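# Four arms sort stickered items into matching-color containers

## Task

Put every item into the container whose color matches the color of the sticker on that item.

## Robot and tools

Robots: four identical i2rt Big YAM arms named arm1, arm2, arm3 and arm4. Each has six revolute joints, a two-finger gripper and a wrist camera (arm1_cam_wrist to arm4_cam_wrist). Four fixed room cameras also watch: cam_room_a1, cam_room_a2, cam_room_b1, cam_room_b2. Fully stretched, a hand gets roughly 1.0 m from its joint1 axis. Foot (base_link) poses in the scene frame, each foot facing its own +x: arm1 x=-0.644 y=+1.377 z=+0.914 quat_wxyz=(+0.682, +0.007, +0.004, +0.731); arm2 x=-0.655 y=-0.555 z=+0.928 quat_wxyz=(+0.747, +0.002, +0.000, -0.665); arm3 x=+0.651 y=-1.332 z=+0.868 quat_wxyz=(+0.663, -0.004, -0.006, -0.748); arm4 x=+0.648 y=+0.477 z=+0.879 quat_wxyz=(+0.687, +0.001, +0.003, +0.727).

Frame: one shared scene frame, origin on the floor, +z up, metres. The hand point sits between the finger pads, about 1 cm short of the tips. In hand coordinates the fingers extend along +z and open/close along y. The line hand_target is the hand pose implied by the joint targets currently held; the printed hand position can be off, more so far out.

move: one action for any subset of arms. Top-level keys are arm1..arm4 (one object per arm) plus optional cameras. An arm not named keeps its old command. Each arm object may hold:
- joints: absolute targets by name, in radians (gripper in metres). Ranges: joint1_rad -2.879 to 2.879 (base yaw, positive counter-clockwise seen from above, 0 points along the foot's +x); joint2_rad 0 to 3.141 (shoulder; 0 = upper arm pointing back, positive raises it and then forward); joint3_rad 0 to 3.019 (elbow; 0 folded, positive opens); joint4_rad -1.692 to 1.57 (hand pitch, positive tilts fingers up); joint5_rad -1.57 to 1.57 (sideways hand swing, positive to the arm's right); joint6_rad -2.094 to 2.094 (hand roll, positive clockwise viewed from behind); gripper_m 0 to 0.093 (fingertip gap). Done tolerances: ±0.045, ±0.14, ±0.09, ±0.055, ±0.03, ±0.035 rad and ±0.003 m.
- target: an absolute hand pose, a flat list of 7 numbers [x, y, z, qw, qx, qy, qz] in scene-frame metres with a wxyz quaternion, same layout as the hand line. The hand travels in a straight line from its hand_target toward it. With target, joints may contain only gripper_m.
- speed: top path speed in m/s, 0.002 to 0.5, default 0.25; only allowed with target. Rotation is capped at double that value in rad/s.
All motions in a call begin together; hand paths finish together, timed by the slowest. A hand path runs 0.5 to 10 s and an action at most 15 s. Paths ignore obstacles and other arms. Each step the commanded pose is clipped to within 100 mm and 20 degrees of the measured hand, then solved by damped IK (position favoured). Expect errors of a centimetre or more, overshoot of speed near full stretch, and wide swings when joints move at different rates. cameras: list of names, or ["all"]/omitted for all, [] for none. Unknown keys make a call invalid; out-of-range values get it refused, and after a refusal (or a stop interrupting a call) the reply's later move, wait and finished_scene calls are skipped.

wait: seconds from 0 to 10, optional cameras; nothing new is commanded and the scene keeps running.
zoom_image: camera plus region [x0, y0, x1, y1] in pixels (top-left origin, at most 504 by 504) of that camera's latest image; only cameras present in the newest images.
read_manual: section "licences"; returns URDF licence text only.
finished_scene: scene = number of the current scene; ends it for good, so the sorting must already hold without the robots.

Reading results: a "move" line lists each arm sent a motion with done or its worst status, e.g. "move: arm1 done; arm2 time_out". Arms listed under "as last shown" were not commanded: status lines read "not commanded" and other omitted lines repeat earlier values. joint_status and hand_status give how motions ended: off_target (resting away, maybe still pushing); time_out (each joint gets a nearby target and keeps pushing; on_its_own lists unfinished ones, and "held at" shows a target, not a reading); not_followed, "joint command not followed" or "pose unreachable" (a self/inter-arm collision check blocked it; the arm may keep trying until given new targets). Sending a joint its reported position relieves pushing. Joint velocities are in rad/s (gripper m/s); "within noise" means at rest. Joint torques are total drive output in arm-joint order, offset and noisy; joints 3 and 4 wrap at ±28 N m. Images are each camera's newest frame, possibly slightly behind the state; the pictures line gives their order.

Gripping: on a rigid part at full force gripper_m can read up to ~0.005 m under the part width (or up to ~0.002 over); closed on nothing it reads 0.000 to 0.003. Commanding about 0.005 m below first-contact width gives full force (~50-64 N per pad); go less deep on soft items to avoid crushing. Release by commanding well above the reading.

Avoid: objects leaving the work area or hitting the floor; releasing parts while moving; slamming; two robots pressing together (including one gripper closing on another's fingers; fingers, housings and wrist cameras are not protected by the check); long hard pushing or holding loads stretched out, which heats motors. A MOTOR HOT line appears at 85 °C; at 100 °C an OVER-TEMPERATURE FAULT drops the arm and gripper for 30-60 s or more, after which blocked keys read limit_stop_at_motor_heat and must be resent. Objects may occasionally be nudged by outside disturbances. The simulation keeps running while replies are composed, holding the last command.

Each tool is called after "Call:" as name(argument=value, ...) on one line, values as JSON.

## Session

Call:
move(arm1={"joints":{"joint2_rad":0.6,"joint3_rad":1.3,"joint4_rad":-1.4}})

Scene clock: 1.10 s.
Joint torques (N m): arm1=[-1.49 3.08 10.97 1.2 0.08 0] | arm2=[0.67 9.41 4.75 2.59 -0.01 0.01] | arm3=[1.2 3.9 9.05 1.89 -0.03 -0.05] | arm4=[0.91 4.48 7.73 1.54 0 0.08]
Motor temperatures (°C): arm1=[20 23 26 23 21 21 21] | arm2=[23 24 25 22 22 20 23] | arm3=[24 23 23 23 24 23 23] | arm4=[22 21 23 22 24 21 24]
Heat: arm1: hottest joint3_rad 26 °C; arm2: hottest joint3_rad 25 °C; arm3: hottest joint1_rad 24 °C; arm4: hottest joint5_rad 24 °C.
move: arm1 done
Joint velocities: within noise
arm1.joint_positions: joint1_rad=+0.263 joint2_rad=+0.606 joint3_rad=+1.284 joint4_rad=-1.393 joint5_rad=+0.156 joint6_rad=+0.460 gripper_m=+0.09396
arm1.joint_status: all done
arm1.hand: x=-0.6858 y=+1.6033 z=+1.3967 quat_wxyz=(-0.218, +0.572, -0.704, -0.361) (m; scene frame)
arm1.hand_target: x=-0.6841 y=+1.5987 z=+1.4047 quat_wxyz=(-0.220, +0.569, -0.702, -0.368) (m; scene frame)
arm1.hand_status: not commanded
arm2.joint_positions: joint1_rad=+0.198 joint2_rad=+0.259 joint3_rad=+1.632 joint4_rad=-1.245 joint5_rad=-0.167 joint6_rad=+0.724 gripper_m=+0.09396
arm2.joint_status: not commanded
arm2.hand: x=-0.6328 y=-0.5393 z=+1.6268 quat_wxyz=(-0.736, -0.518, -0.413, +0.142) (m; scene frame)
arm2.hand_target: x=-0.6348 y=-0.5332 z=+1.6300 quat_wxyz=(-0.741, -0.512, -0.410, +0.144) (m; scene frame)
arm2.hand_status: not commanded
arm3.joint_positions: joint1_rad=-0.202 joint2_rad=+0.522 joint3_rad=+1.369 joint4_rad=-1.376 joint5_rad=-0.141 joint6_rad=+0.009 gripper_m=+0.09396
arm3.joint_status: not commanded
arm3.hand: x=+0.6122 y=-1.5130 z=+1.4112 quat_wxyz=(-0.346, -0.682, -0.528, +0.369) (m; scene frame)
arm3.hand_target: x=+0.6130 y=-1.5103 z=+1.4212 quat_wxyz=(-0.352, -0.676, -0.525, +0.378) (m; scene frame)
arm3.hand_status: not commanded
arm4.joint_positions: joint1_rad=+0.128 joint2_rad=+0.492 joint3_rad=+1.422 joint4_rad=-1.388 joint5_rad=-0.180 joint6_rad=-0.624 gripper_m=+0.09396
arm4.joint_status: not commanded
arm4.hand: x=+0.5903 y=+0.6373 z=+1.4468 quat_wxyz=(-0.401, +0.802, -0.272, -0.348) (m; scene frame)
arm4.hand_target: x=+0.5910 y=+0.6334 z=+1.4564 quat_wxyz=(-0.410, +0.797, -0.269, -0.353) (m; scene frame)
arm4.hand_status: not commanded
pictures: arm1_cam_wrist, arm2_cam_wrist, arm3_cam_wrist, arm4_cam_wrist, cam_room_a1, cam_room_a2, cam_room_b1, cam_room_b2
Images, in order (width x height): arm1_cam_wrist 672x504, arm2_cam_wrist 672x504, arm3_cam_wrist 672x504, arm4_cam_wrist 672x504, cam_room_a1 672x504, cam_room_a2 672x504, cam_room_b1 672x504, cam_room_b2 672x504.

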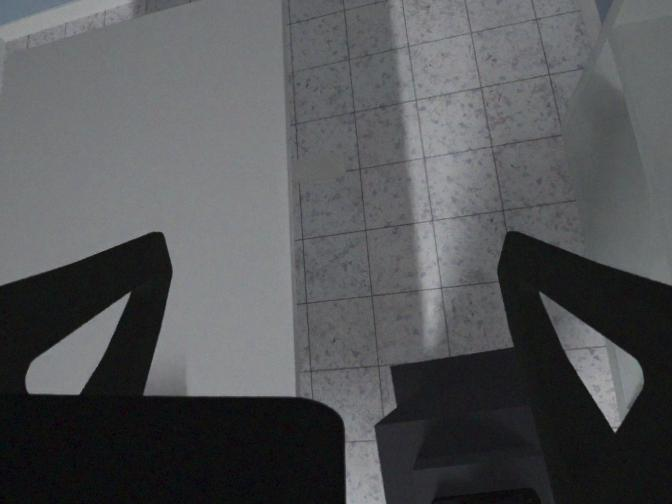

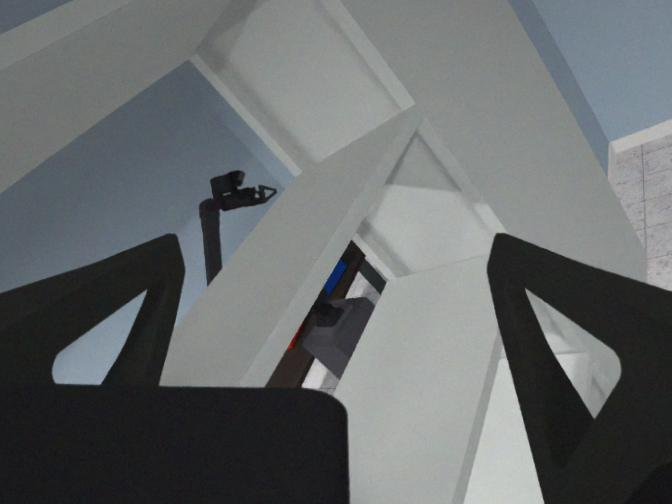

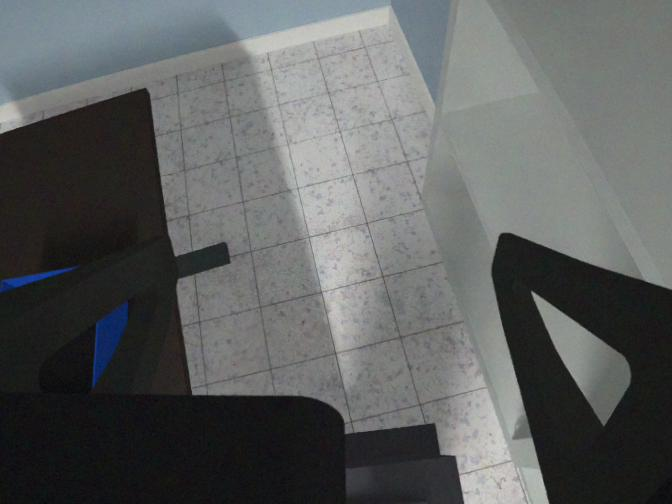

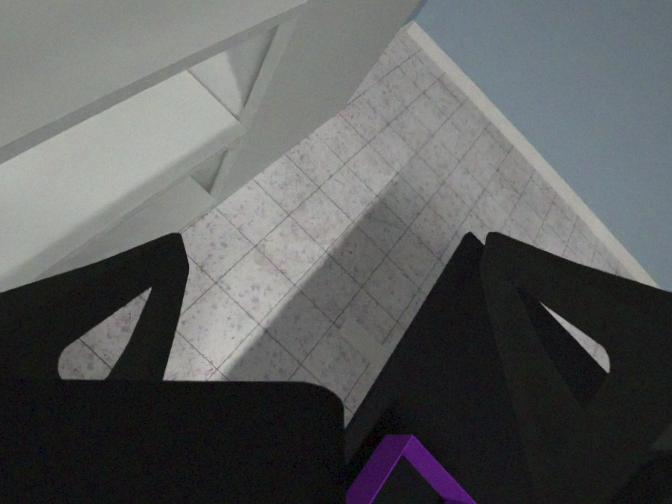

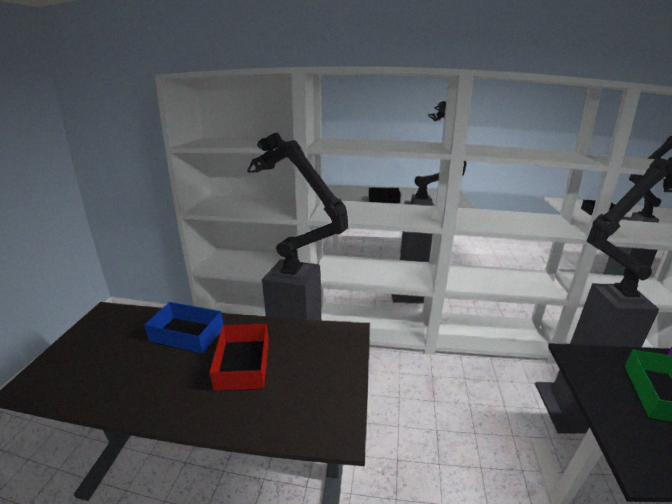

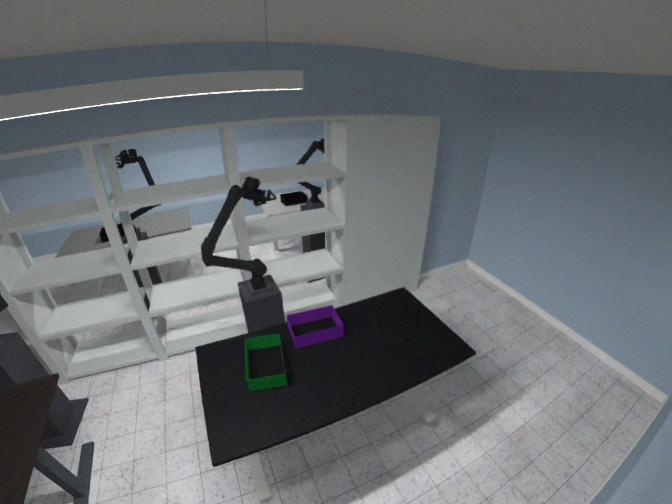

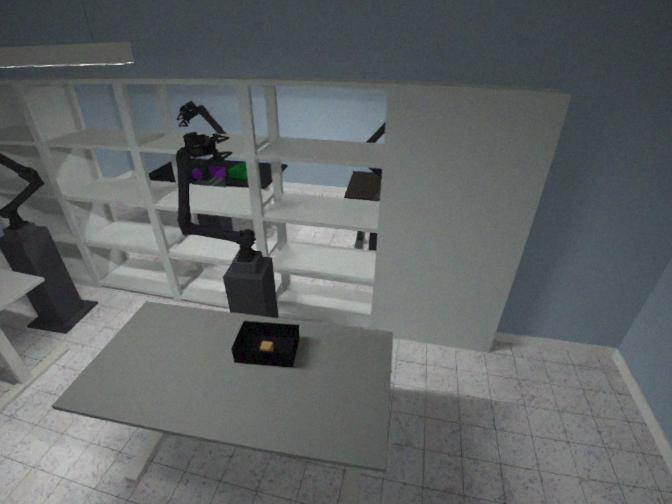

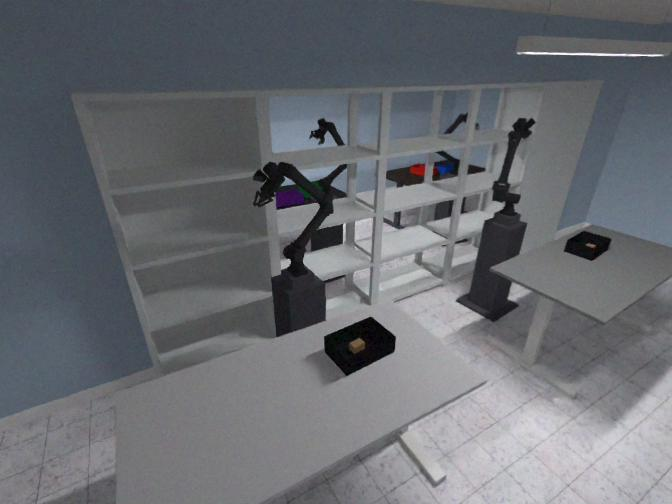

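Call:
move(arm1={"joints":{"joint1_rad":1.55,"joint2_rad":1.45,"joint3_rad":1.62,"joint4_rad":-1.02,"joint5_rad":0,"joint6_rad":0}}, arm2={"joints":{"joint1_rad":-1.65,"joint2_rad":1.45,"joint3_rad":1.62,"joint4_rad":-1.02,"joint5_rad":0,"joint6_rad":0}}, arm3={"joints":{"joint1_rad":1.5,"joint2_rad":1.45,"joint3_rad":1.62,"joint4_rad":-1.02,"joint5_rad":0,"joint6_rad":0}}, arm4={"joints":{"joint1_rad":-1.65,"joint2_rad":1.45,"joint3_rad":1.62,"joint4_rad":-1.02,"joint5_rad":0,"joint6_rad":0}}, cameras=["arm1_cam_wrist","arm2_cam_wrist","arm3_cam_wrist","arm4_cam_wrist"])

Scene clock: 7.67 s.
Joint torques (N m): arm1=[-2.84 -11.52 14.6 1.91 0.05 -0.01] | arm2=[1.2 -16.5 12.93 2.13 -0.05 -0.07] | arm3=[1.38 -14.21 11.47 1.44 0.13 -0.1] | arm4=[1.08 -15.15 11.79 1.2 0 0.13]
Motor temperatures (°C): arm1=[20 23 27 23 21 21 21] | arm2=[23 24 26 22 22 20 23] | arm3=[24 23 24 23 24 23 23] | arm4=[22 22 23 22 24 21 24]
Heat: arm1: hottest joint3_rad 27 °C; arm2: hottest joint3_rad 26 °C; arm3: hottest joint1_rad 24 °C; arm4: hottest joint5_rad 24 °C.
move: arm1 done; arm2 done; arm3 done; arm4 done
Joint velocities: within noise
arm1.joint_positions: joint1_rad=+1.560 joint2_rad=+1.457 joint3_rad=+1.589 joint4_rad=-1.028 joint5_rad=-0.002 joint6_rad=+0.006 gripper_m=+0.09398
arm1.joint_status: all done
arm1.hand: x=-1.2154 y=+1.3431 z=+1.2954 quat_wxyz=(+0.010, +0.941, +0.025, -0.338) (m; scene frame)
arm1.hand_target: x=-1.2192 y=+1.3489 z=+1.3175 quat_wxyz=(+0.007, +0.933, +0.023, -0.360) (m; scene frame)
arm1.hand_status: not commanded
arm2.joint_positions: joint1_rad=-1.656 joint2_rad=+1.464 joint3_rad=+1.606 joint4_rad=-1.022 joint5_rad=+0.001 joint6_rad=+0.014 gripper_m=+0.09399
arm2.joint_status: all done
arm2.hand: x=-1.2393 y=-0.5745 z=+1.3056 quat_wxyz=(-0.006, -0.941, -0.009, +0.337) (m; scene frame)
arm2.hand_target: x=-1.2378 y=-0.5780 z=+1.3215 quat_wxyz=(-0.005, -0.936, -0.018, +0.352) (m; scene frame)
arm2.hand_status: not commanded
arm3.joint_positions: joint1_rad=+1.497 joint2_rad=+1.445 joint3_rad=+1.600 joint4_rad=-1.023 joint5_rad=-0.002 joint6_rad=+0.005 gripper_m=+0.09398
arm3.joint_status: all done
arm3.hand: x=+1.2177 y=-1.4383 z=+1.2556 quat_wxyz=(-0.344, -0.091, -0.934, +0.038) (m; scene frame)
arm3.hand_target: x=+1.2222 y=-1.4375 z=+1.2639 quat_wxyz=(-0.352, -0.087, -0.931, +0.040) (m; scene frame)
arm3.hand_status: not commanded
arm4.joint_positions: joint1_rad=-1.655 joint2_rad=+1.451 joint3_rad=+1.585 joint4_rad=-1.024 joint5_rad=+0.001 joint6_rad=-0.011 gripper_m=+0.09398
arm4.joint_status: all done
arm4.hand: x=+1.2267 y=+0.4617 z=+1.2513 quat_wxyz=(-0.332, -0.008, -0.943, +0.009) (m; scene frame)
arm4.hand_target: x=+1.2321 y=+0.4648 z=+1.2709 quat_wxyz=(-0.350, -0.010, -0.936, +0.006) (m; scene frame)
arm4.hand_status: not commanded
pictures: arm1_cam_wrist, arm2_cam_wrist, arm3_cam_wrist, arm4_cam_wrist
Images, in order (width x height): arm1_cam_wrist 672x504, arm2_cam_wrist 672x504, arm3_cam_wrist 672x504, arm4_cam_wrist 672x504.

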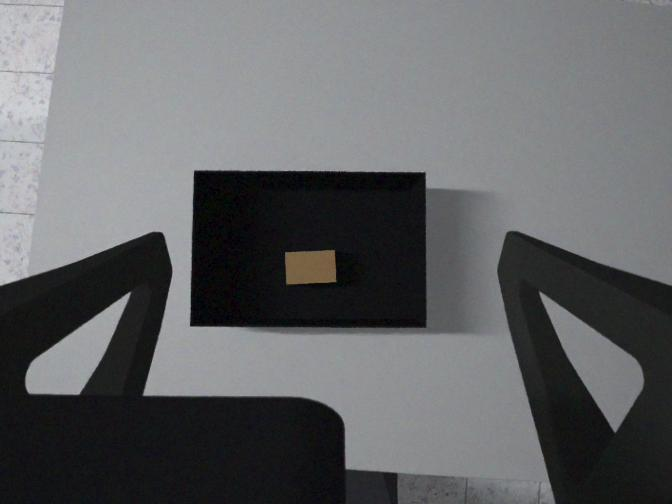

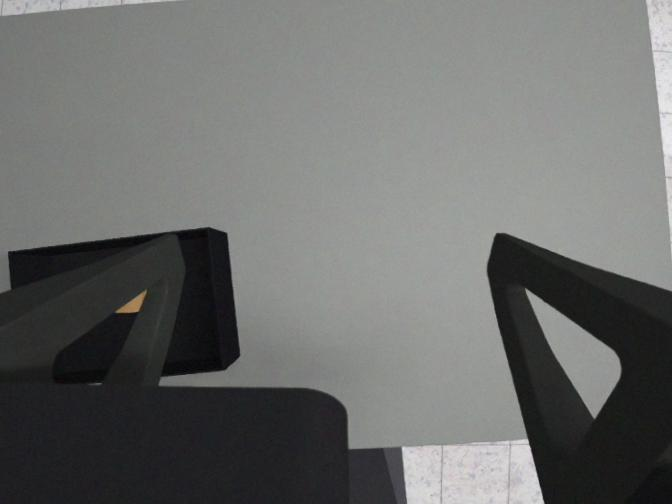

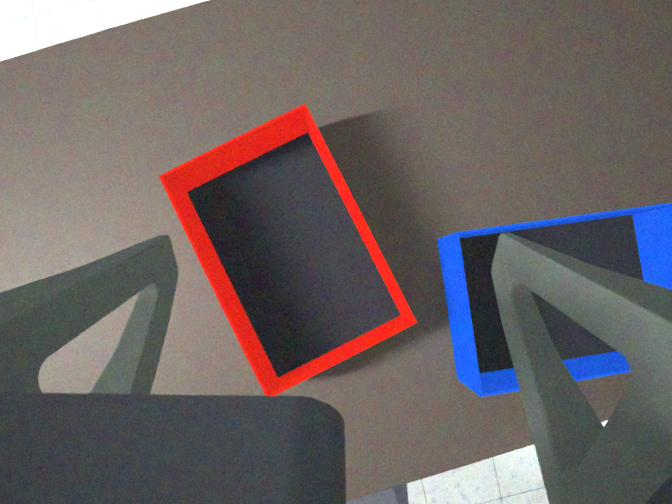

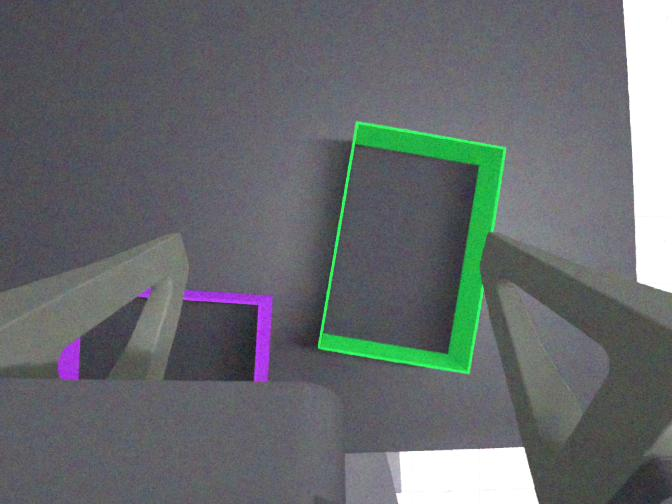

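Call:
zoom_image(camera="arm1_cam_wrist", region=[250, 220, 370, 310])

Call:
move(arm2={"joints":{"joint1_rad":-1.35}}, cameras=["arm2_cam_wrist","cam_room_b1","cam_room_b2"])

Call:
zoom_image(camera="cam_room_b1", region=[220, 310, 310, 370])

Call:
zoom_image(camera="cam_room_b2", region=[310, 310, 400, 380])

Call:
zoom_image(camera="cam_room_b2", region=[560, 225, 620, 265])

Scaled by 4.200.

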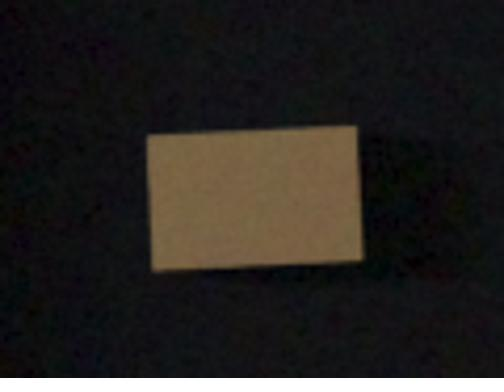

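Scene clock: 13.83 s.
Joint torques (N m): arm1=[-2.73 -11.05 14.41 1.77 0.11 -0.01] | arm2=[0.56 -16.5 12.94 2.15 0.03 -0.06] | arm3=[1.44 -14.15 11.59 1.43 0.12 -0.1] | arm4=[1.26 -14.86 11.88 1.11 0.05 0.16]
Motor temperatures (°C): arm1=[20 23 28 23 21 21 21] | arm2=[23 24 28 22 22 20 23] | arm3=[24 23 25 23 24 23 23] | arm4=[22 22 24 22 24 21 24]
Heat: arm1: hottest joint3_rad 28 °C; arm2: hottest joint3_rad 28 °C; arm3: hottest joint3_rad 25 °C; arm4: hottest joint3_rad 24 °C.
move: arm2 done
Joint velocities: within noise
arm1, arm3, arm4: as last shown
arm2.joint_positions: joint1_rad=-1.347 joint2_rad=+1.464 joint3_rad=+1.606 joint4_rad=-1.022 joint5_rad=-0.001 joint6_rad=+0.012 gripper_m=+0.09399
arm2.joint_status: all done
arm2.hand: x=-1.2062 y=-0.7512 z=+1.3051 quat_wxyz=(-0.058, -0.929, -0.155, +0.332) (m; scene frame)
arm2.hand_target: x=-1.2054 y=-0.7492 z=+1.3210 quat_wxyz=(-0.058, -0.923, -0.158, +0.347) (m; scene frame)
arm2.hand_status: not commanded
pictures: arm2_cam_wrist, cam_room_b1, cam_room_b2
Images, in order (width x height): arm2_cam_wrist 672x504, cam_room_b1 672x504, cam_room_b2 672x504.

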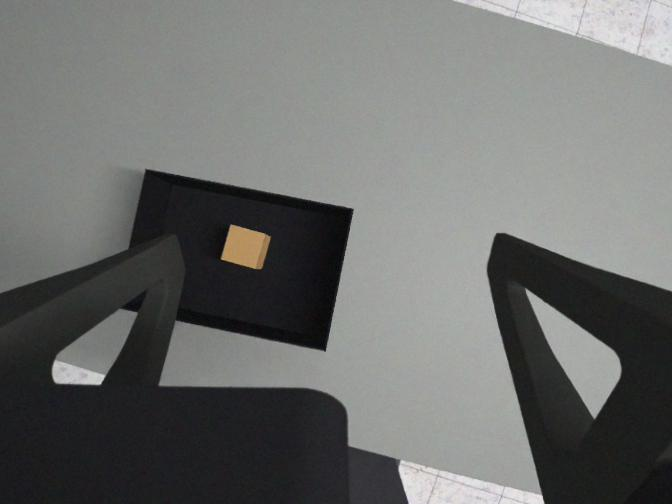

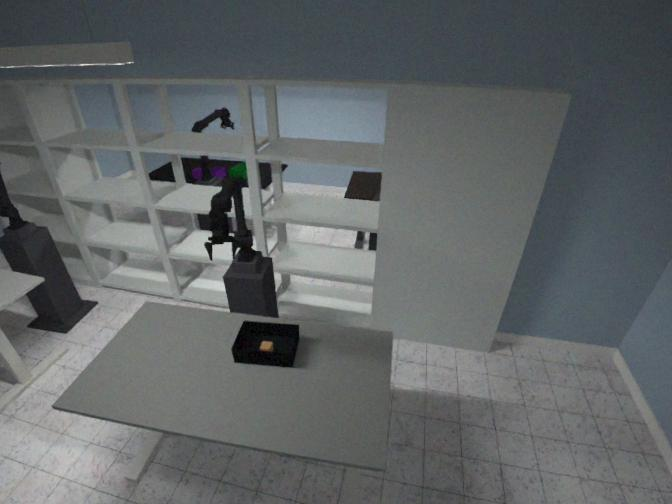

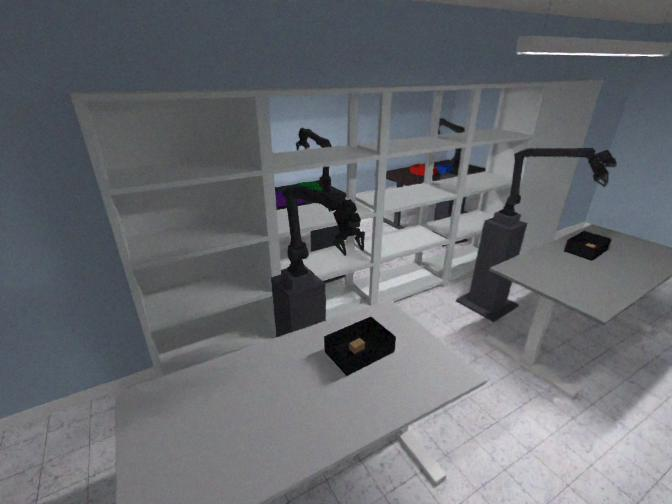

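Scaled by 5.600.

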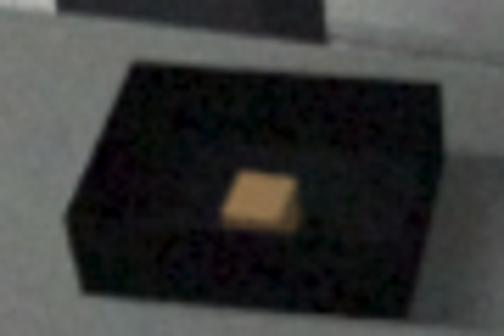

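Scaled by 5.600.

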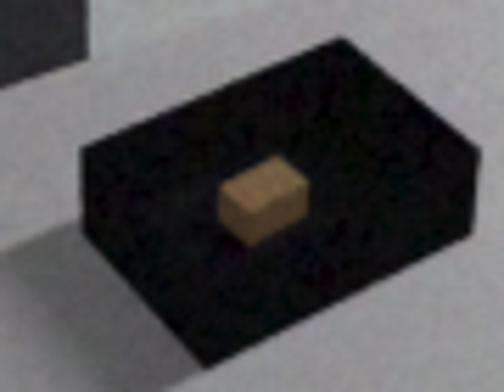

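Scaled by 8.400.

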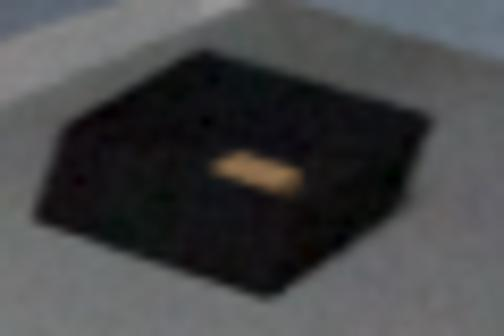

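Call:
move(arm1={"target":[-1.156,1.309,0.89,0.0113,0.965,0.0421,-0.2587],"speed":0.35}, arm2={"target":[-1.132,-0.891,0.88,0.0136,0.9646,0.0505,-0.2587],"speed":0.35}, cameras=["arm1_cam_wrist","arm2_cam_wrist"])

Scene clock: 44.20 s.
Joint torques (N m): arm1=[-0.91 -11.05 8.01 1.88 0.08 0.11] | arm2=[0.62 -18.08 8.72 2.25 0.44 0.21] | arm3=[1.32 -14.1 11.51 1.43 0.13 -0.11] | arm4=[1.14 -14.97 11.81 1.18 0.01 0.16]
Motor temperatures (°C): arm1=[20 24 30 23 21 21 21] | arm2=[23 25 32 22 22 20 23] | arm3=[24 24 29 23 24 23 23] | arm4=[22 22 29 22 24 21 24]
Heat: arm1: hottest joint3_rad 30 °C; arm2: hottest joint3_rad 32 °C; arm3: hottest joint3_rad 29 °C; arm4: hottest joint3_rad 29 °C.
move: arm1 off_target; arm2 done
Joint velocities: within noise
arm1.joint_positions: joint1_rad=+1.635 joint2_rad=+1.784 joint3_rad=+0.847 joint4_rad=-0.158 joint5_rad=+0.021 joint6_rad=+0.041 gripper_m=+0.09398
arm1.joint_status: not commanded
arm1.hand: x=-1.1475 y=+1.3144 z=+0.8815 quat_wxyz=(+0.009, +0.969, +0.042, -0.243) (m; scene frame)
arm1.hand_target: x=-1.1559 y=+1.3089 z=+0.8901 quat_wxyz=(+0.011, +0.965, +0.042, -0.259) (m; scene frame)
arm1.hand_status: off_target (0.013 m and 1.9 deg from the pose sent, 0.411 m and 9.7 deg at the start)
arm2.joint_positions: joint1_rad=-0.990 joint2_rad=+1.946 joint3_rad=+1.089 joint4_rad=-0.284 joint5_rad=+0.278 joint6_rad=+0.512 gripper_m=+0.09399
arm2.joint_status: not commanded
arm2.hand: x=-1.1252 y=-0.8874 z=+0.8782 quat_wxyz=(-0.008, -0.966, -0.061, +0.250) (m; scene frame)
arm2.hand_target: x=-1.1320 y=-0.8909 z=+0.8802 quat_wxyz=(-0.014, -0.965, -0.051, +0.259) (m; scene frame)
arm2.hand_status: done (0.008 m and 1.7 deg from the pose sent, 0.454 m and 16.0 deg at the start)
arm3, arm4: as last shown
pictures: arm1_cam_wrist, arm2_cam_wrist
Images, in order (width x height): arm1_cam_wrist 672x504, arm2_cam_wrist 672x504.

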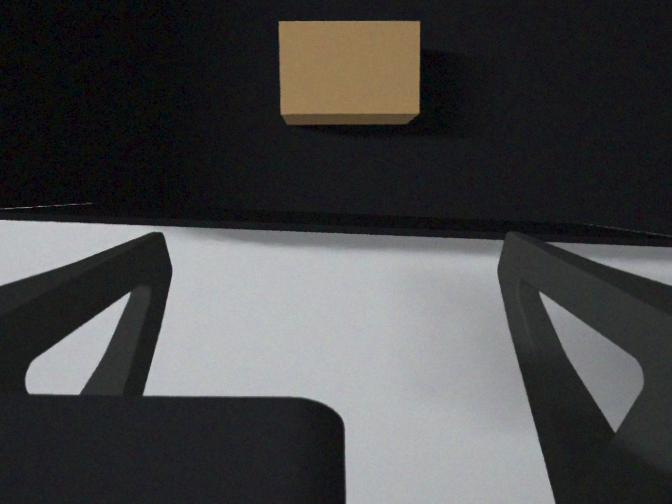

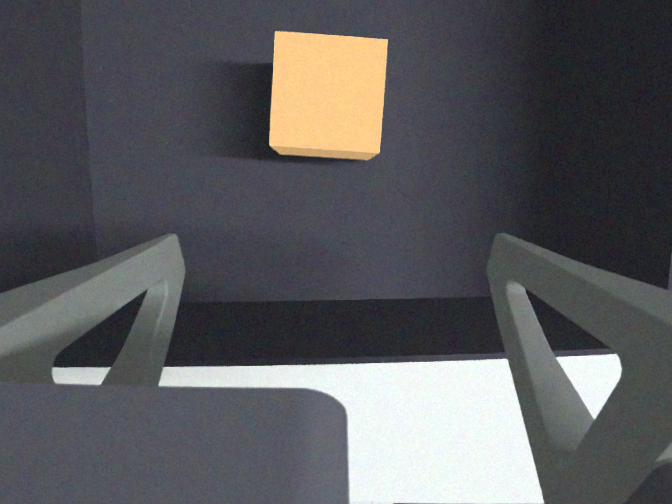

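Call:
move(arm1={"target":[-1.209,1.313,0.8,0.0113,0.965,0.0421,-0.2587],"speed":0.2}, arm2={"target":[-1.176,-0.902,0.8,0.0079,0.9655,0.0295,-0.2589],"speed":0.2}, cameras=["arm1_cam_wrist","arm2_cam_wrist"])

Scene clock: 55.17 s.
Joint torques (N m): arm1=[-2.49 -11.99 8.31 1.48 0.03 -0.09] | arm2=[0.26 -18.9 10.25 2.24 0.42 0.22] | arm3=[1.32 -14.15 11.54 1.46 0.12 -0.1] | arm4=[1.08 -15.21 11.81 1.18 0.06 0.14]
Motor temperatures (°C): arm1=[20 25 31 23 21 21 21] | arm2=[23 25 31 22 22 20 23] | arm3=[24 24 30 23 24 23 23] | arm4=[22 22 30 22 24 21 24]
Heat: arm1: hottest joint3_rad 31 °C; arm2: hottest joint3_rad 31 °C; arm3: hottest joint3_rad 30 °C; arm4: hottest joint3_rad 30 °C.
move: arm1 off_target; arm2 off_target
Joint velocities: within noise
arm1.joint_positions: joint1_rad=+1.631 joint2_rad=+2.065 joint3_rad=+0.978 joint4_rad=+0.001 joint5_rad=+0.012 joint6_rad=+0.041 gripper_m=+0.09398
arm1.joint_status: not commanded
arm1.hand: x=-1.1946 y=+1.3087 z=+0.7983 quat_wxyz=(+0.013, +0.968, +0.042, -0.247) (m; scene frame)
arm1.hand_target: x=-1.2085 y=+1.3131 z=+0.8003 quat_wxyz=(+0.011, +0.965, +0.042, -0.259) (m; scene frame)
arm1.hand_status: off_target (0.015 m and 1.4 deg from the pose sent, 0.102 m and 1.9 deg at the start)
arm2.joint_positions: joint1_rad=-1.016 joint2_rad=+2.168 joint3_rad=+1.204 joint4_rad=-0.196 joint5_rad=+0.284 joint6_rad=+0.525 gripper_m=+0.09399
arm2.joint_status: not commanded
arm2.hand: x=-1.1580 y=-0.8930 z=+0.7986 quat_wxyz=(+0.002, -0.969, -0.043, +0.244) (m; scene frame)
arm2.hand_target: x=-1.1753 y=-0.9015 z=+0.8007 quat_wxyz=(-0.008, -0.965, -0.030, +0.259) (m; scene frame)
arm2.hand_status: off_target (0.020 m and 2.6 deg from the pose sent, 0.094 m and 3.7 deg at the start)
arm3, arm4: as last shown
pictures: arm1_cam_wrist, arm2_cam_wrist
Images, in order (width x height): arm1_cam_wrist 672x504, arm2_cam_wrist 672x504.

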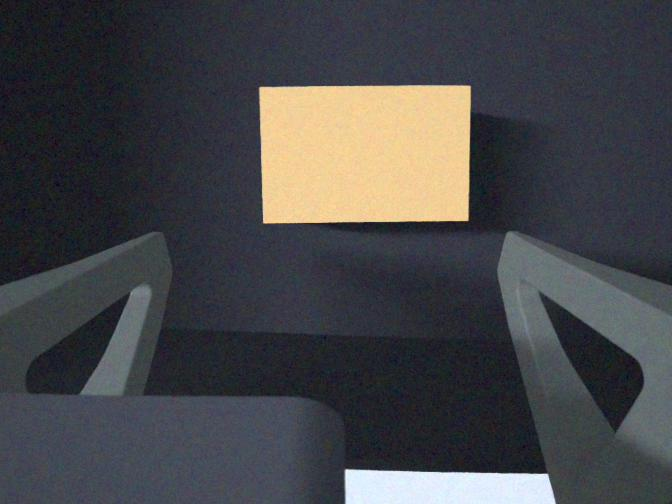

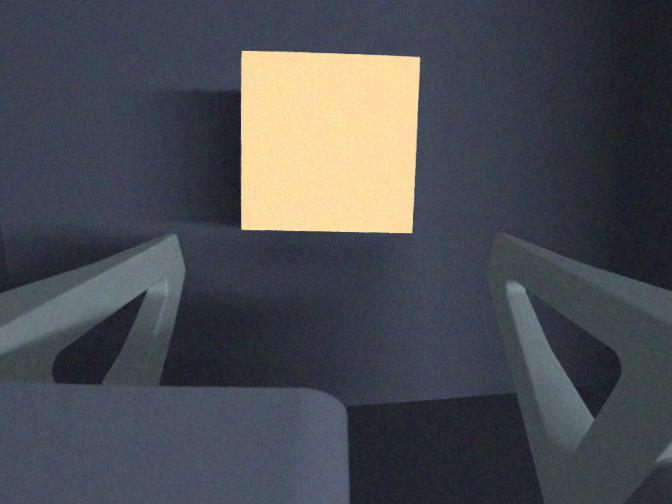

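Call:
move(arm1={"target":[-1.217,1.3245,0.777,0.0113,0.965,0.0421,-0.2587],"speed":0.15}, arm2={"target":[-1.209,-0.904,0.732,0.0079,0.9655,0.0295,-0.2589],"speed":0.15}, cameras=["arm1_cam_wrist","arm2_cam_wrist"])

Scene clock: 67.93 s.
Joint torques (N m): arm1=[-2.55 -11.58 7.57 1.35 0.08 -0.2] | arm2=[0.21 -19.37 9.58 2.1 0.27 -0.08] | arm3=[1.38 -13.98 11.54 1.44 0.13 -0.11] | arm4=[1.14 -15.09 11.77 1.18 0.05 0.14]
Motor temperatures (°C): arm1=[20 25 30 23 21 21 21] | arm2=[23 26 30 22 22 20 23] | arm3=[24 24 30 23 24 23 23] | arm4=[22 23 31 22 24 21 24]
Heat: arm1: hottest joint3_rad 30 °C; arm2: hottest joint3_rad 30 °C; arm3: hottest joint3_rad 30 °C; arm4: hottest joint3_rad 31 °C.
move: arm1 off_target; arm2 off_target
Joint velocities: within noise
arm1.joint_positions: joint1_rad=+1.606 joint2_rad=+2.115 joint3_rad=+1.012 joint4_rad=+0.042 joint5_rad=-0.001 joint6_rad=+0.030 gripper_m=+0.09398
arm1.joint_status: not commanded
arm1.hand: x=-1.2107 y=+1.3188 z=+0.7864 quat_wxyz=(+0.016, +0.965, +0.037, -0.259) (m; scene frame)
arm1.hand_target: x=-1.2165 y=+1.3246 z=+0.7772 quat_wxyz=(+0.011, +0.965, +0.042, -0.259) (m; scene frame)
arm1.hand_status: off_target (0.013 m and 0.8 deg from the pose sent, 0.035 m and 1.4 deg at the start)
arm2.joint_positions: joint1_rad=-1.047 joint2_rad=+2.342 joint3_rad=+1.339 joint4_rad=-0.125 joint5_rad=+0.273 joint6_rad=+0.525 gripper_m=+0.09399
arm2.joint_status: not commanded
arm2.hand: x=-1.1975 y=-0.9013 z=+0.7419 quat_wxyz=(-0.007, -0.967, -0.027, +0.254) (m; scene frame)
arm2.hand_target: x=-1.2084 y=-0.9036 z=+0.7325 quat_wxyz=(-0.008, -0.965, -0.030, +0.259) (m; scene frame)
arm2.hand_status: off_target (0.015 m and 0.7 deg from the pose sent, 0.085 m and 2.6 deg at the start)
arm3, arm4: as last shown
pictures: arm1_cam_wrist, arm2_cam_wrist
Images, in order (width x height): arm1_cam_wrist 672x504, arm2_cam_wrist 672x504.

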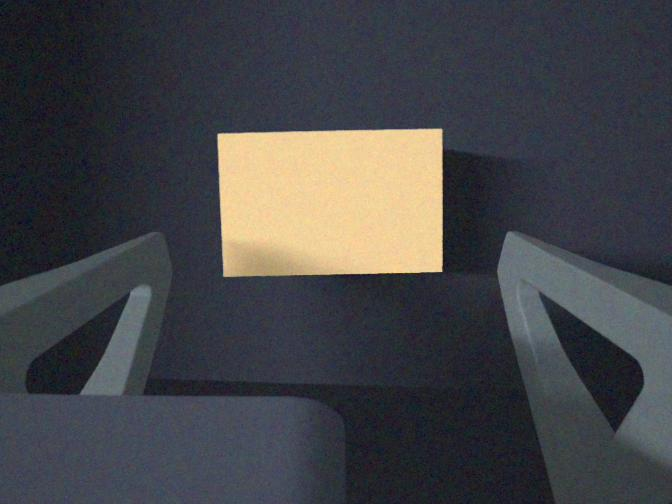

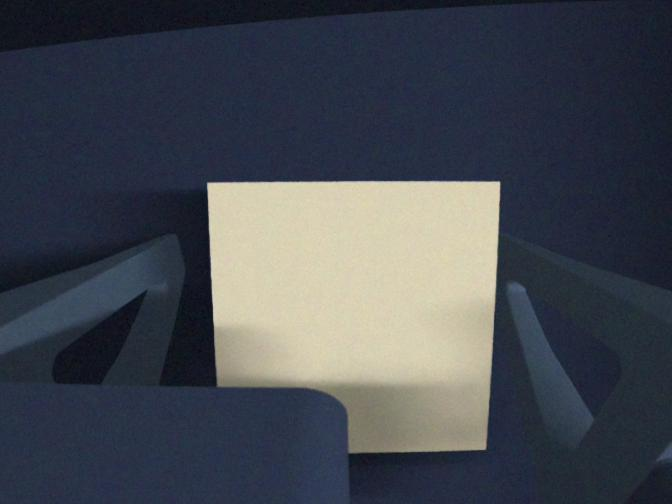

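Call:
move(arm1={"target":[-1.243,1.3212,0.73,0.0136,0.9646,0.0505,-0.2587],"speed":0.1}, arm2={"joints":{"gripper_m":0.045}}, cameras=["arm1_cam_wrist"])

Scene clock: 75.13 s.
Joint torques (N m): arm1=[-1.96 -13.8 7.72 1.69 0.07 -0.09] | arm2=[0.15 -19.43 9.57 2.09 0.27 -0.07] | arm3=[1.38 -14.04 11.52 1.47 0.12 -0.1] | arm4=[1.14 -15.21 11.74 1.17 0.07 0.14]
Motor temperatures (°C): arm1=[20 25 30 23 21 21 21] | arm2=[23 26 30 22 22 20 23] | arm3=[24 24 31 23 24 23 23] | arm4=[22 23 32 22 24 21 24]
Heat: arm1: hottest joint3_rad 30 °C; arm2: hottest joint3_rad 30 °C; arm3: hottest joint3_rad 31 °C; arm4: hottest joint3_rad 32 °C.
move: arm1 off_target; arm2 off_target
Joint velocities: within noise
arm1.joint_positions: joint1_rad=+1.604 joint2_rad=+2.272 joint3_rad=+1.113 joint4_rad=+0.076 joint5_rad=-0.011 joint6_rad=+0.002 gripper_m=+0.09398
arm1.joint_status: not commanded
arm1.hand: x=-1.2295 y=+1.3170 z=+0.7317 quat_wxyz=(+0.016, +0.967, +0.050, -0.248) (m; scene frame)
arm1.hand_target: x=-1.2425 y=+1.3212 z=+0.7303 quat_wxyz=(+0.013, +0.965, +0.050, -0.259) (m; scene frame)
arm1.hand_status: off_target (0.014 m and 1.3 deg from the pose sent, 0.065 m and 1.6 deg at the start)
arm2.joint_positions: joint1_rad=-1.047 joint2_rad=+2.342 joint3_rad=+1.339 joint4_rad=-0.125 joint5_rad=+0.273 joint6_rad=+0.524 gripper_m=+0.05289
arm2.joint_status: gripper_m off_target (ended at +0.05292, target +0.04500)
arm2.hand: x=-1.1975 y=-0.9013 z=+0.7419 quat_wxyz=(-0.007, -0.967, -0.027, +0.254) (m; scene frame)
arm2.hand_target: x=-1.2084 y=-0.9037 z=+0.7325 quat_wxyz=(-0.008, -0.965, -0.030, +0.259) (m; scene frame)
arm2.hand_status: not commanded
arm3, arm4: as last shown
pictures: arm1_cam_wrist
Images, in order (width x height): arm1_cam_wrist 672x504.

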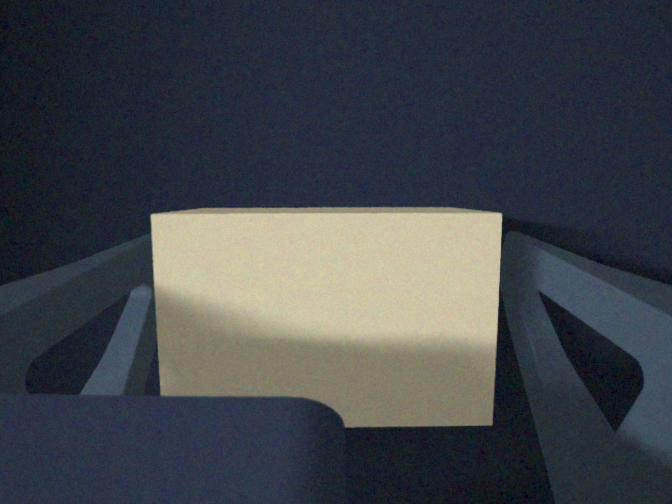

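Call:
move(arm1={"joints":{"gripper_m":0.066}}, arm2={"target":[-1.15,-0.895,0.95,0.0079,0.9655,0.0295,-0.2589],"speed":0.2}, cameras=[])

Call:
move(arm1={"target":[-1.2,1.318,0.95,0.0136,0.9646,0.0505,-0.2587],"speed":0.2}, arm2={"joints":{"joint2_rad":0.7,"joint3_rad":1.25,"joint4_rad":-1.5,"joint5_rad":0,"joint6_rad":0}}, cameras=["arm1_cam_wrist","arm2_cam_wrist","cam_room_b1","cam_room_b2"])

Call:
zoom_image(camera="cam_room_b1", region=[190, 150, 310, 270])

Call:
zoom_image(camera="cam_room_b2", region=[310, 200, 410, 370])

Scene clock: 85.50 s.
Joint torques (N m): arm1=[-2.37 -13.68 7.82 1.76 0.09 -0.05] | arm2=[1.38 -19.25 8.59 1.13 0.45 0.21] | arm3=[1.38 -14.15 11.51 1.46 0.12 -0.1] | arm4=[0.62 -15.15 11.75 1.26 0.05 0.13]
Motor temperatures (°C): arm1=[20 25 30 23 21 21 21] | arm2=[23 26 30 22 22 20 23] | arm3=[24 24 31 23 24 23 23] | arm4=[22 23 33 22 24 21 24]
Heat: arm1: hottest joint3_rad 30 °C; arm2: hottest joint3_rad 30 °C; arm3: hottest joint3_rad 31 °C; arm4: hottest joint3_rad 33 °C.
move: arm1 done; arm2 done
Joint velocities: within noise
arm1.joint_positions: joint1_rad=+1.604 joint2_rad=+2.272 joint3_rad=+1.113 joint4_rad=+0.076 joint5_rad=-0.011 joint6_rad=+0.001 gripper_m=+0.06891
arm1.joint_status: all done
arm1.hand: x=-1.2295 y=+1.3169 z=+0.7317 quat_wxyz=(+0.016, +0.967, +0.050, -0.248) (m; scene frame)
arm1.hand_target: x=-1.2425 y=+1.3212 z=+0.7303 quat_wxyz=(+0.014, +0.965, +0.051, -0.259) (m; scene frame)
arm1.hand_status: not commanded
arm2.joint_positions: joint1_rad=-1.011 joint2_rad=+1.860 joint3_rad=+1.207 joint4_rad=-0.456 joint5_rad=+0.292 joint6_rad=+0.544 gripper_m=+0.05289
arm2.joint_status: not commanded
arm2.hand: x=-1.1578 y=-0.8951 z=+0.9544 quat_wxyz=(-0.012, -0.963, -0.031, +0.266) (m; scene frame)
arm2.hand_target: x=-1.1501 y=-0.8949 z=+0.9501 quat_wxyz=(-0.008, -0.965, -0.030, +0.259) (m; scene frame)
arm2.hand_status: done (0.009 m and 1.0 deg from the pose sent, 0.214 m and 0.7 deg at the start)
arm3, arm4: as last shown
pictures: none
No camera images: "cameras" was empty.

Scene clock: 87.27 s.
Joint torques (N m): arm1=[-1.79 -12.51 9.37 1.02 0.09 0] | arm2=[1.38 -1.73 13.04 1.47 -0.18 -0.08] | arm3=[1.2 -14.1 11.51 1.42 0.12 -0.1] | arm4=[0.62 -14.74 11.85 1.16 0.06 0.15]
Motor temperatures (°C): arm1=[20 25 30 23 21 21 21] | arm2=[23 26 30 22 22 20 23] | arm3=[24 24 31 23 24 23 23] | arm4=[22 23 33 22 24 21 24]
Heat: arm1: hottest joint3_rad 30 °C; arm2: hottest joint3_rad 30 °C; arm3: hottest joint3_rad 31 °C; arm4: hottest joint3_rad 33 °C.
move: arm1 done; arm2 done
Joint velocities: within noise
arm1.joint_positions: joint1_rad=+1.604 joint2_rad=+1.744 joint3_rad=+1.017 joint4_rad=-0.339 joint5_rad=-0.005 joint6_rad=+0.001 gripper_m=+0.06891
arm1.joint_status: not commanded
arm1.hand: x=-1.1987 y=+1.3202 z=+0.9454 quat_wxyz=(+0.014, +0.965, +0.050, -0.257) (m; scene frame)
arm1.hand_target: x=-1.2000 y=+1.3179 z=+0.9500 quat_wxyz=(+0.014, +0.965, +0.051, -0.259) (m; scene frame)
arm1.hand_status: done (0.005 m and 0.2 deg from the pose sent, 0.220 m and 1.3 deg at the start)
arm2.joint_positions: joint1_rad=-1.009 joint2_rad=+0.700 joint3_rad=+1.219 joint4_rad=-1.489 joint5_rad=+0.003 joint6_rad=+0.015 gripper_m=+0.05289
arm2.joint_status: all done
arm2.hand: x=-0.8484 y=-0.7106 z=+1.3404 quat_wxyz=(-0.098, -0.904, -0.311, +0.277) (m; scene frame)
arm2.hand_target: x=-0.8455 y=-0.7112 z=+1.3534 quat_wxyz=(-0.102, -0.897, -0.320, +0.286) (m; scene frame)
arm2.hand_status: not commanded
arm3, arm4: as last shown
pictures: arm1_cam_wrist, arm2_cam_wrist, cam_room_b1, cam_room_b2
Images, in order (width x height): arm1_cam_wrist 672x504, arm2_cam_wrist 672x504, cam_room_b1 672x504, cam_room_b2 672x504.

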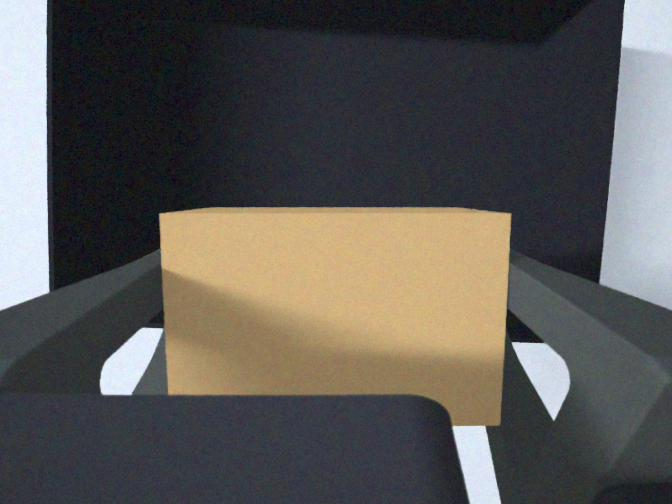

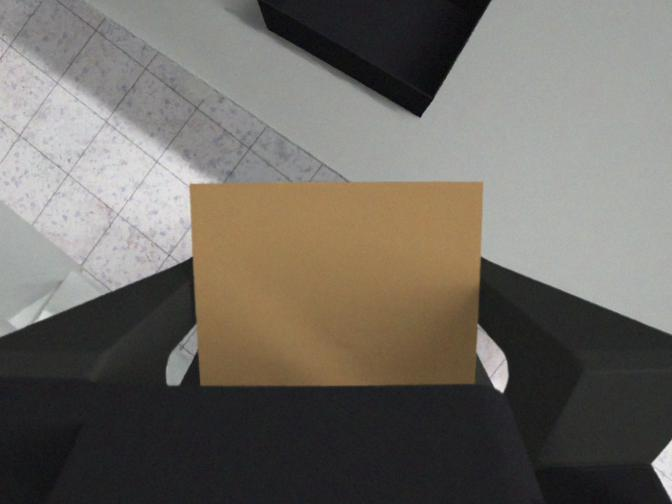

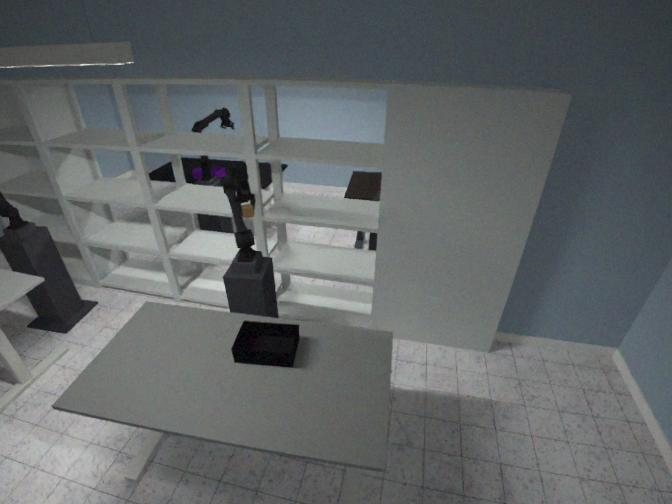

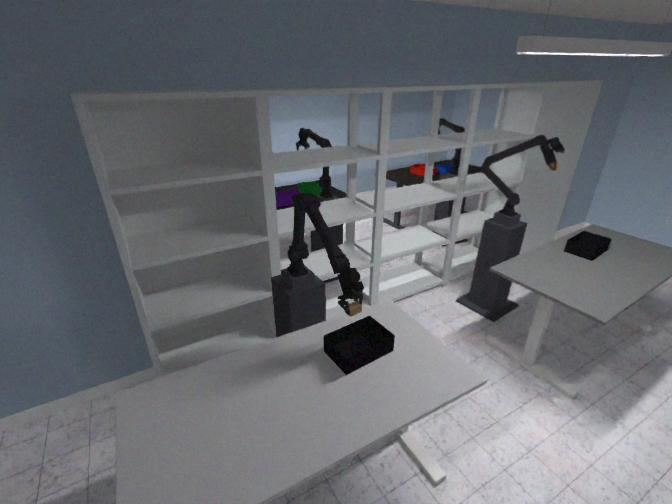

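Scaled by 4.200.

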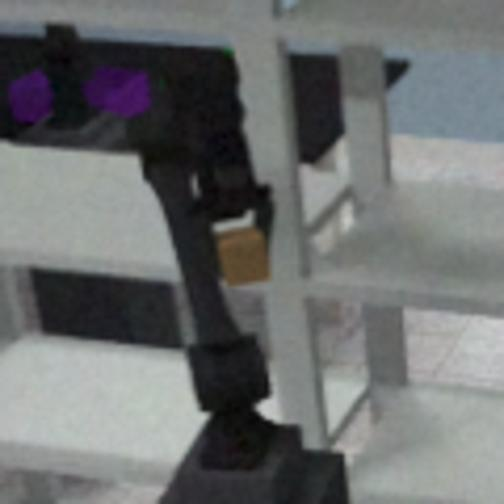

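Scaled by 2.965.

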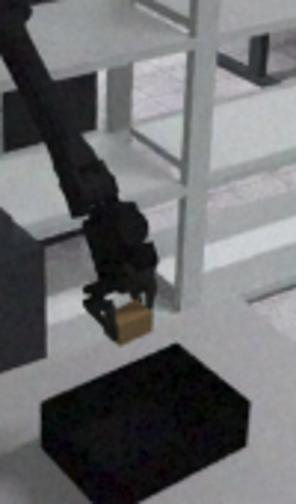

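Call:
move(arm1={"joints":{"joint2_rad":0.7,"joint3_rad":1.25,"joint4_rad":-0.2,"joint5_rad":0,"joint6_rad":0}}, arm2={"joints":{"joint4_rad":-0.2}}, cameras=["cam_room_b1","cam_room_b2"])

Call:
zoom_image(camera="cam_room_b1", region=[190, 120, 310, 240])

Call:
zoom_image(camera="cam_room_b2", region=[280, 170, 400, 290])

Scene clock: 97.93 s.
Joint torques (N m): arm1=[-1.26 1.79 11.58 1.63 0.07 0.04] | arm2=[1.32 -2.14 13.45 3.38 -0.19 -0.08] | arm3=[1.2 -14.21 11.52 1.44 0.11 -0.11] | arm4=[1.08 -15.27 11.88 1.09 0.06 0.14]
Motor temperatures (°C): arm1=[20 25 30 23 21 21 22] | arm2=[23 26 32 22 22 20 24] | arm3=[24 24 31 23 24 23 23] | arm4=[22 23 34 22 24 21 24]
Heat: arm1: hottest joint3_rad 30 °C; arm2: hottest joint3_rad 32 °C; arm3: hottest joint3_rad 31 °C; arm4: hottest joint3_rad 34 °C.
move: arm1 done; arm2 done
Joint velocities: within noise
arm1.joint_positions: joint1_rad=+1.604 joint2_rad=+0.696 joint3_rad=+1.237 joint4_rad=-0.204 joint5_rad=-0.002 joint6_rad=+0.001 gripper_m=+0.06891
arm1.joint_status: all done
arm1.hand: x=-0.9654 y=+1.3417 z=+1.6225 quat_wxyz=(+0.041, +0.572, +0.031, -0.819) (m; scene frame)
arm1.hand_target: x=-0.9637 y=+1.3408 z=+1.6293 quat_wxyz=(+0.042, +0.566, +0.032, -0.823) (m; scene frame)
arm1.hand_status: not commanded
arm2.joint_positions: joint1_rad=-1.009 joint2_rad=+0.700 joint3_rad=+1.219 joint4_rad=-0.225 joint5_rad=+0.003 joint6_rad=+0.014 gripper_m=+0.05289
arm2.joint_status: all done
arm2.hand: x=-0.9241 y=-0.7721 z=+1.6141 quat_wxyz=(-0.271, -0.565, -0.194, +0.755) (m; scene frame)
arm2.hand_target: x=-0.9142 y=-0.7679 z=+1.6374 quat_wxyz=(-0.275, -0.541, -0.194, +0.771) (m; scene frame)
arm2.hand_status: not commanded
arm3.joint_positions: joint1_rad=+1.497 joint2_rad=+1.445 joint3_rad=+1.600 joint4_rad=-1.023 joint5_rad=-0.002 joint6_rad=+0.005 gripper_m=+0.09398
arm3.joint_status: not commanded
arm3.hand: x=+1.2177 y=-1.4383 z=+1.2556 quat_wxyz=(-0.344, -0.091, -0.934, +0.038) (m; scene frame)
arm3.hand_target: x=+1.2222 y=-1.4375 z=+1.2639 quat_wxyz=(-0.352, -0.087, -0.931, +0.040) (m; scene frame)
arm3.hand_status: not commanded
arm4.joint_positions: joint1_rad=-1.655 joint2_rad=+1.451 joint3_rad=+1.585 joint4_rad=-1.024 joint5_rad=+0.001 joint6_rad=-0.011 gripper_m=+0.09398
arm4.joint_status: not commanded
arm4.hand: x=+1.2267 y=+0.4617 z=+1.2513 quat_wxyz=(-0.332, -0.008, -0.943, +0.009) (m; scene frame)
arm4.hand_target: x=+1.2321 y=+0.4648 z=+1.2709 quat_wxyz=(-0.350, -0.010, -0.936, +0.006) (m; scene frame)
arm4.hand_status: not commanded
pictures: cam_room_b1, cam_room_b2
Images, in order (width x height): cam_room_b1 672x504, cam_room_b2 672x504.

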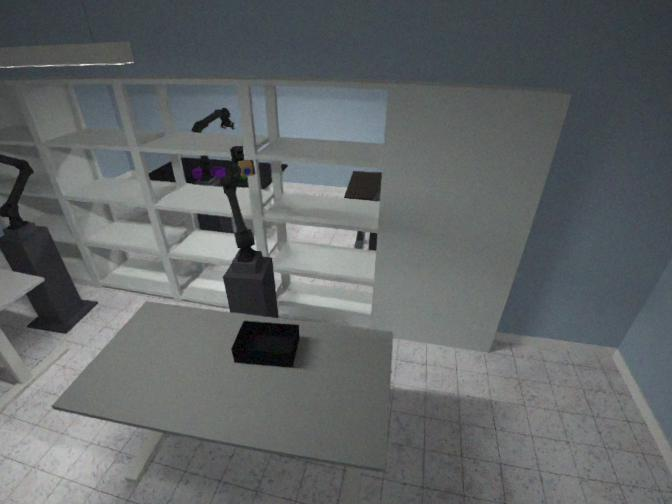

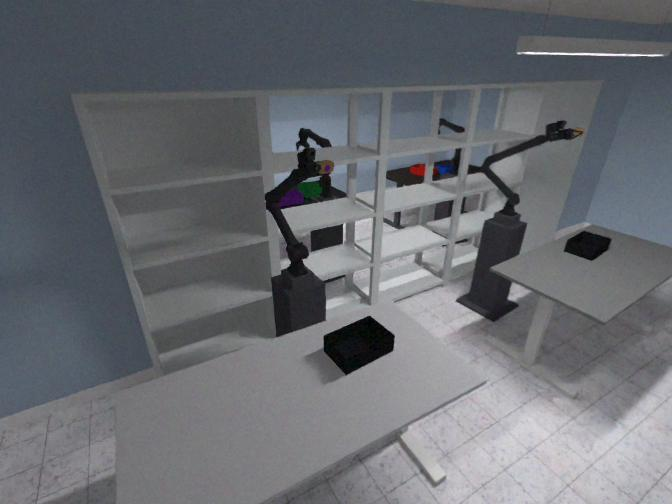

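Scaled by 4.200.

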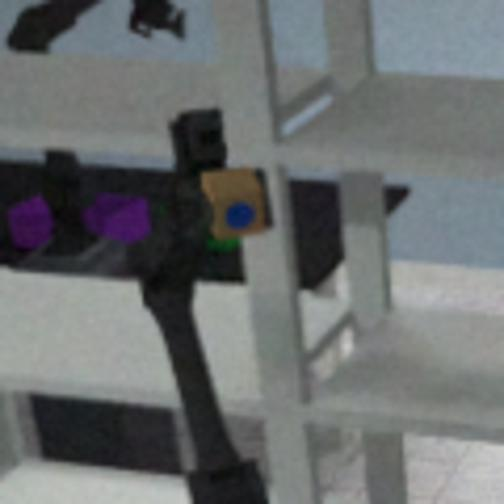

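Scaled by 4.200.

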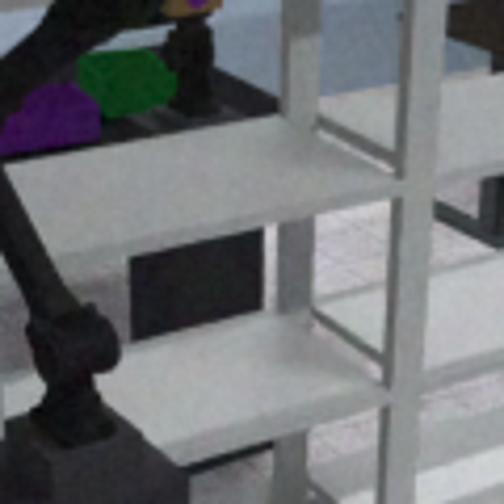

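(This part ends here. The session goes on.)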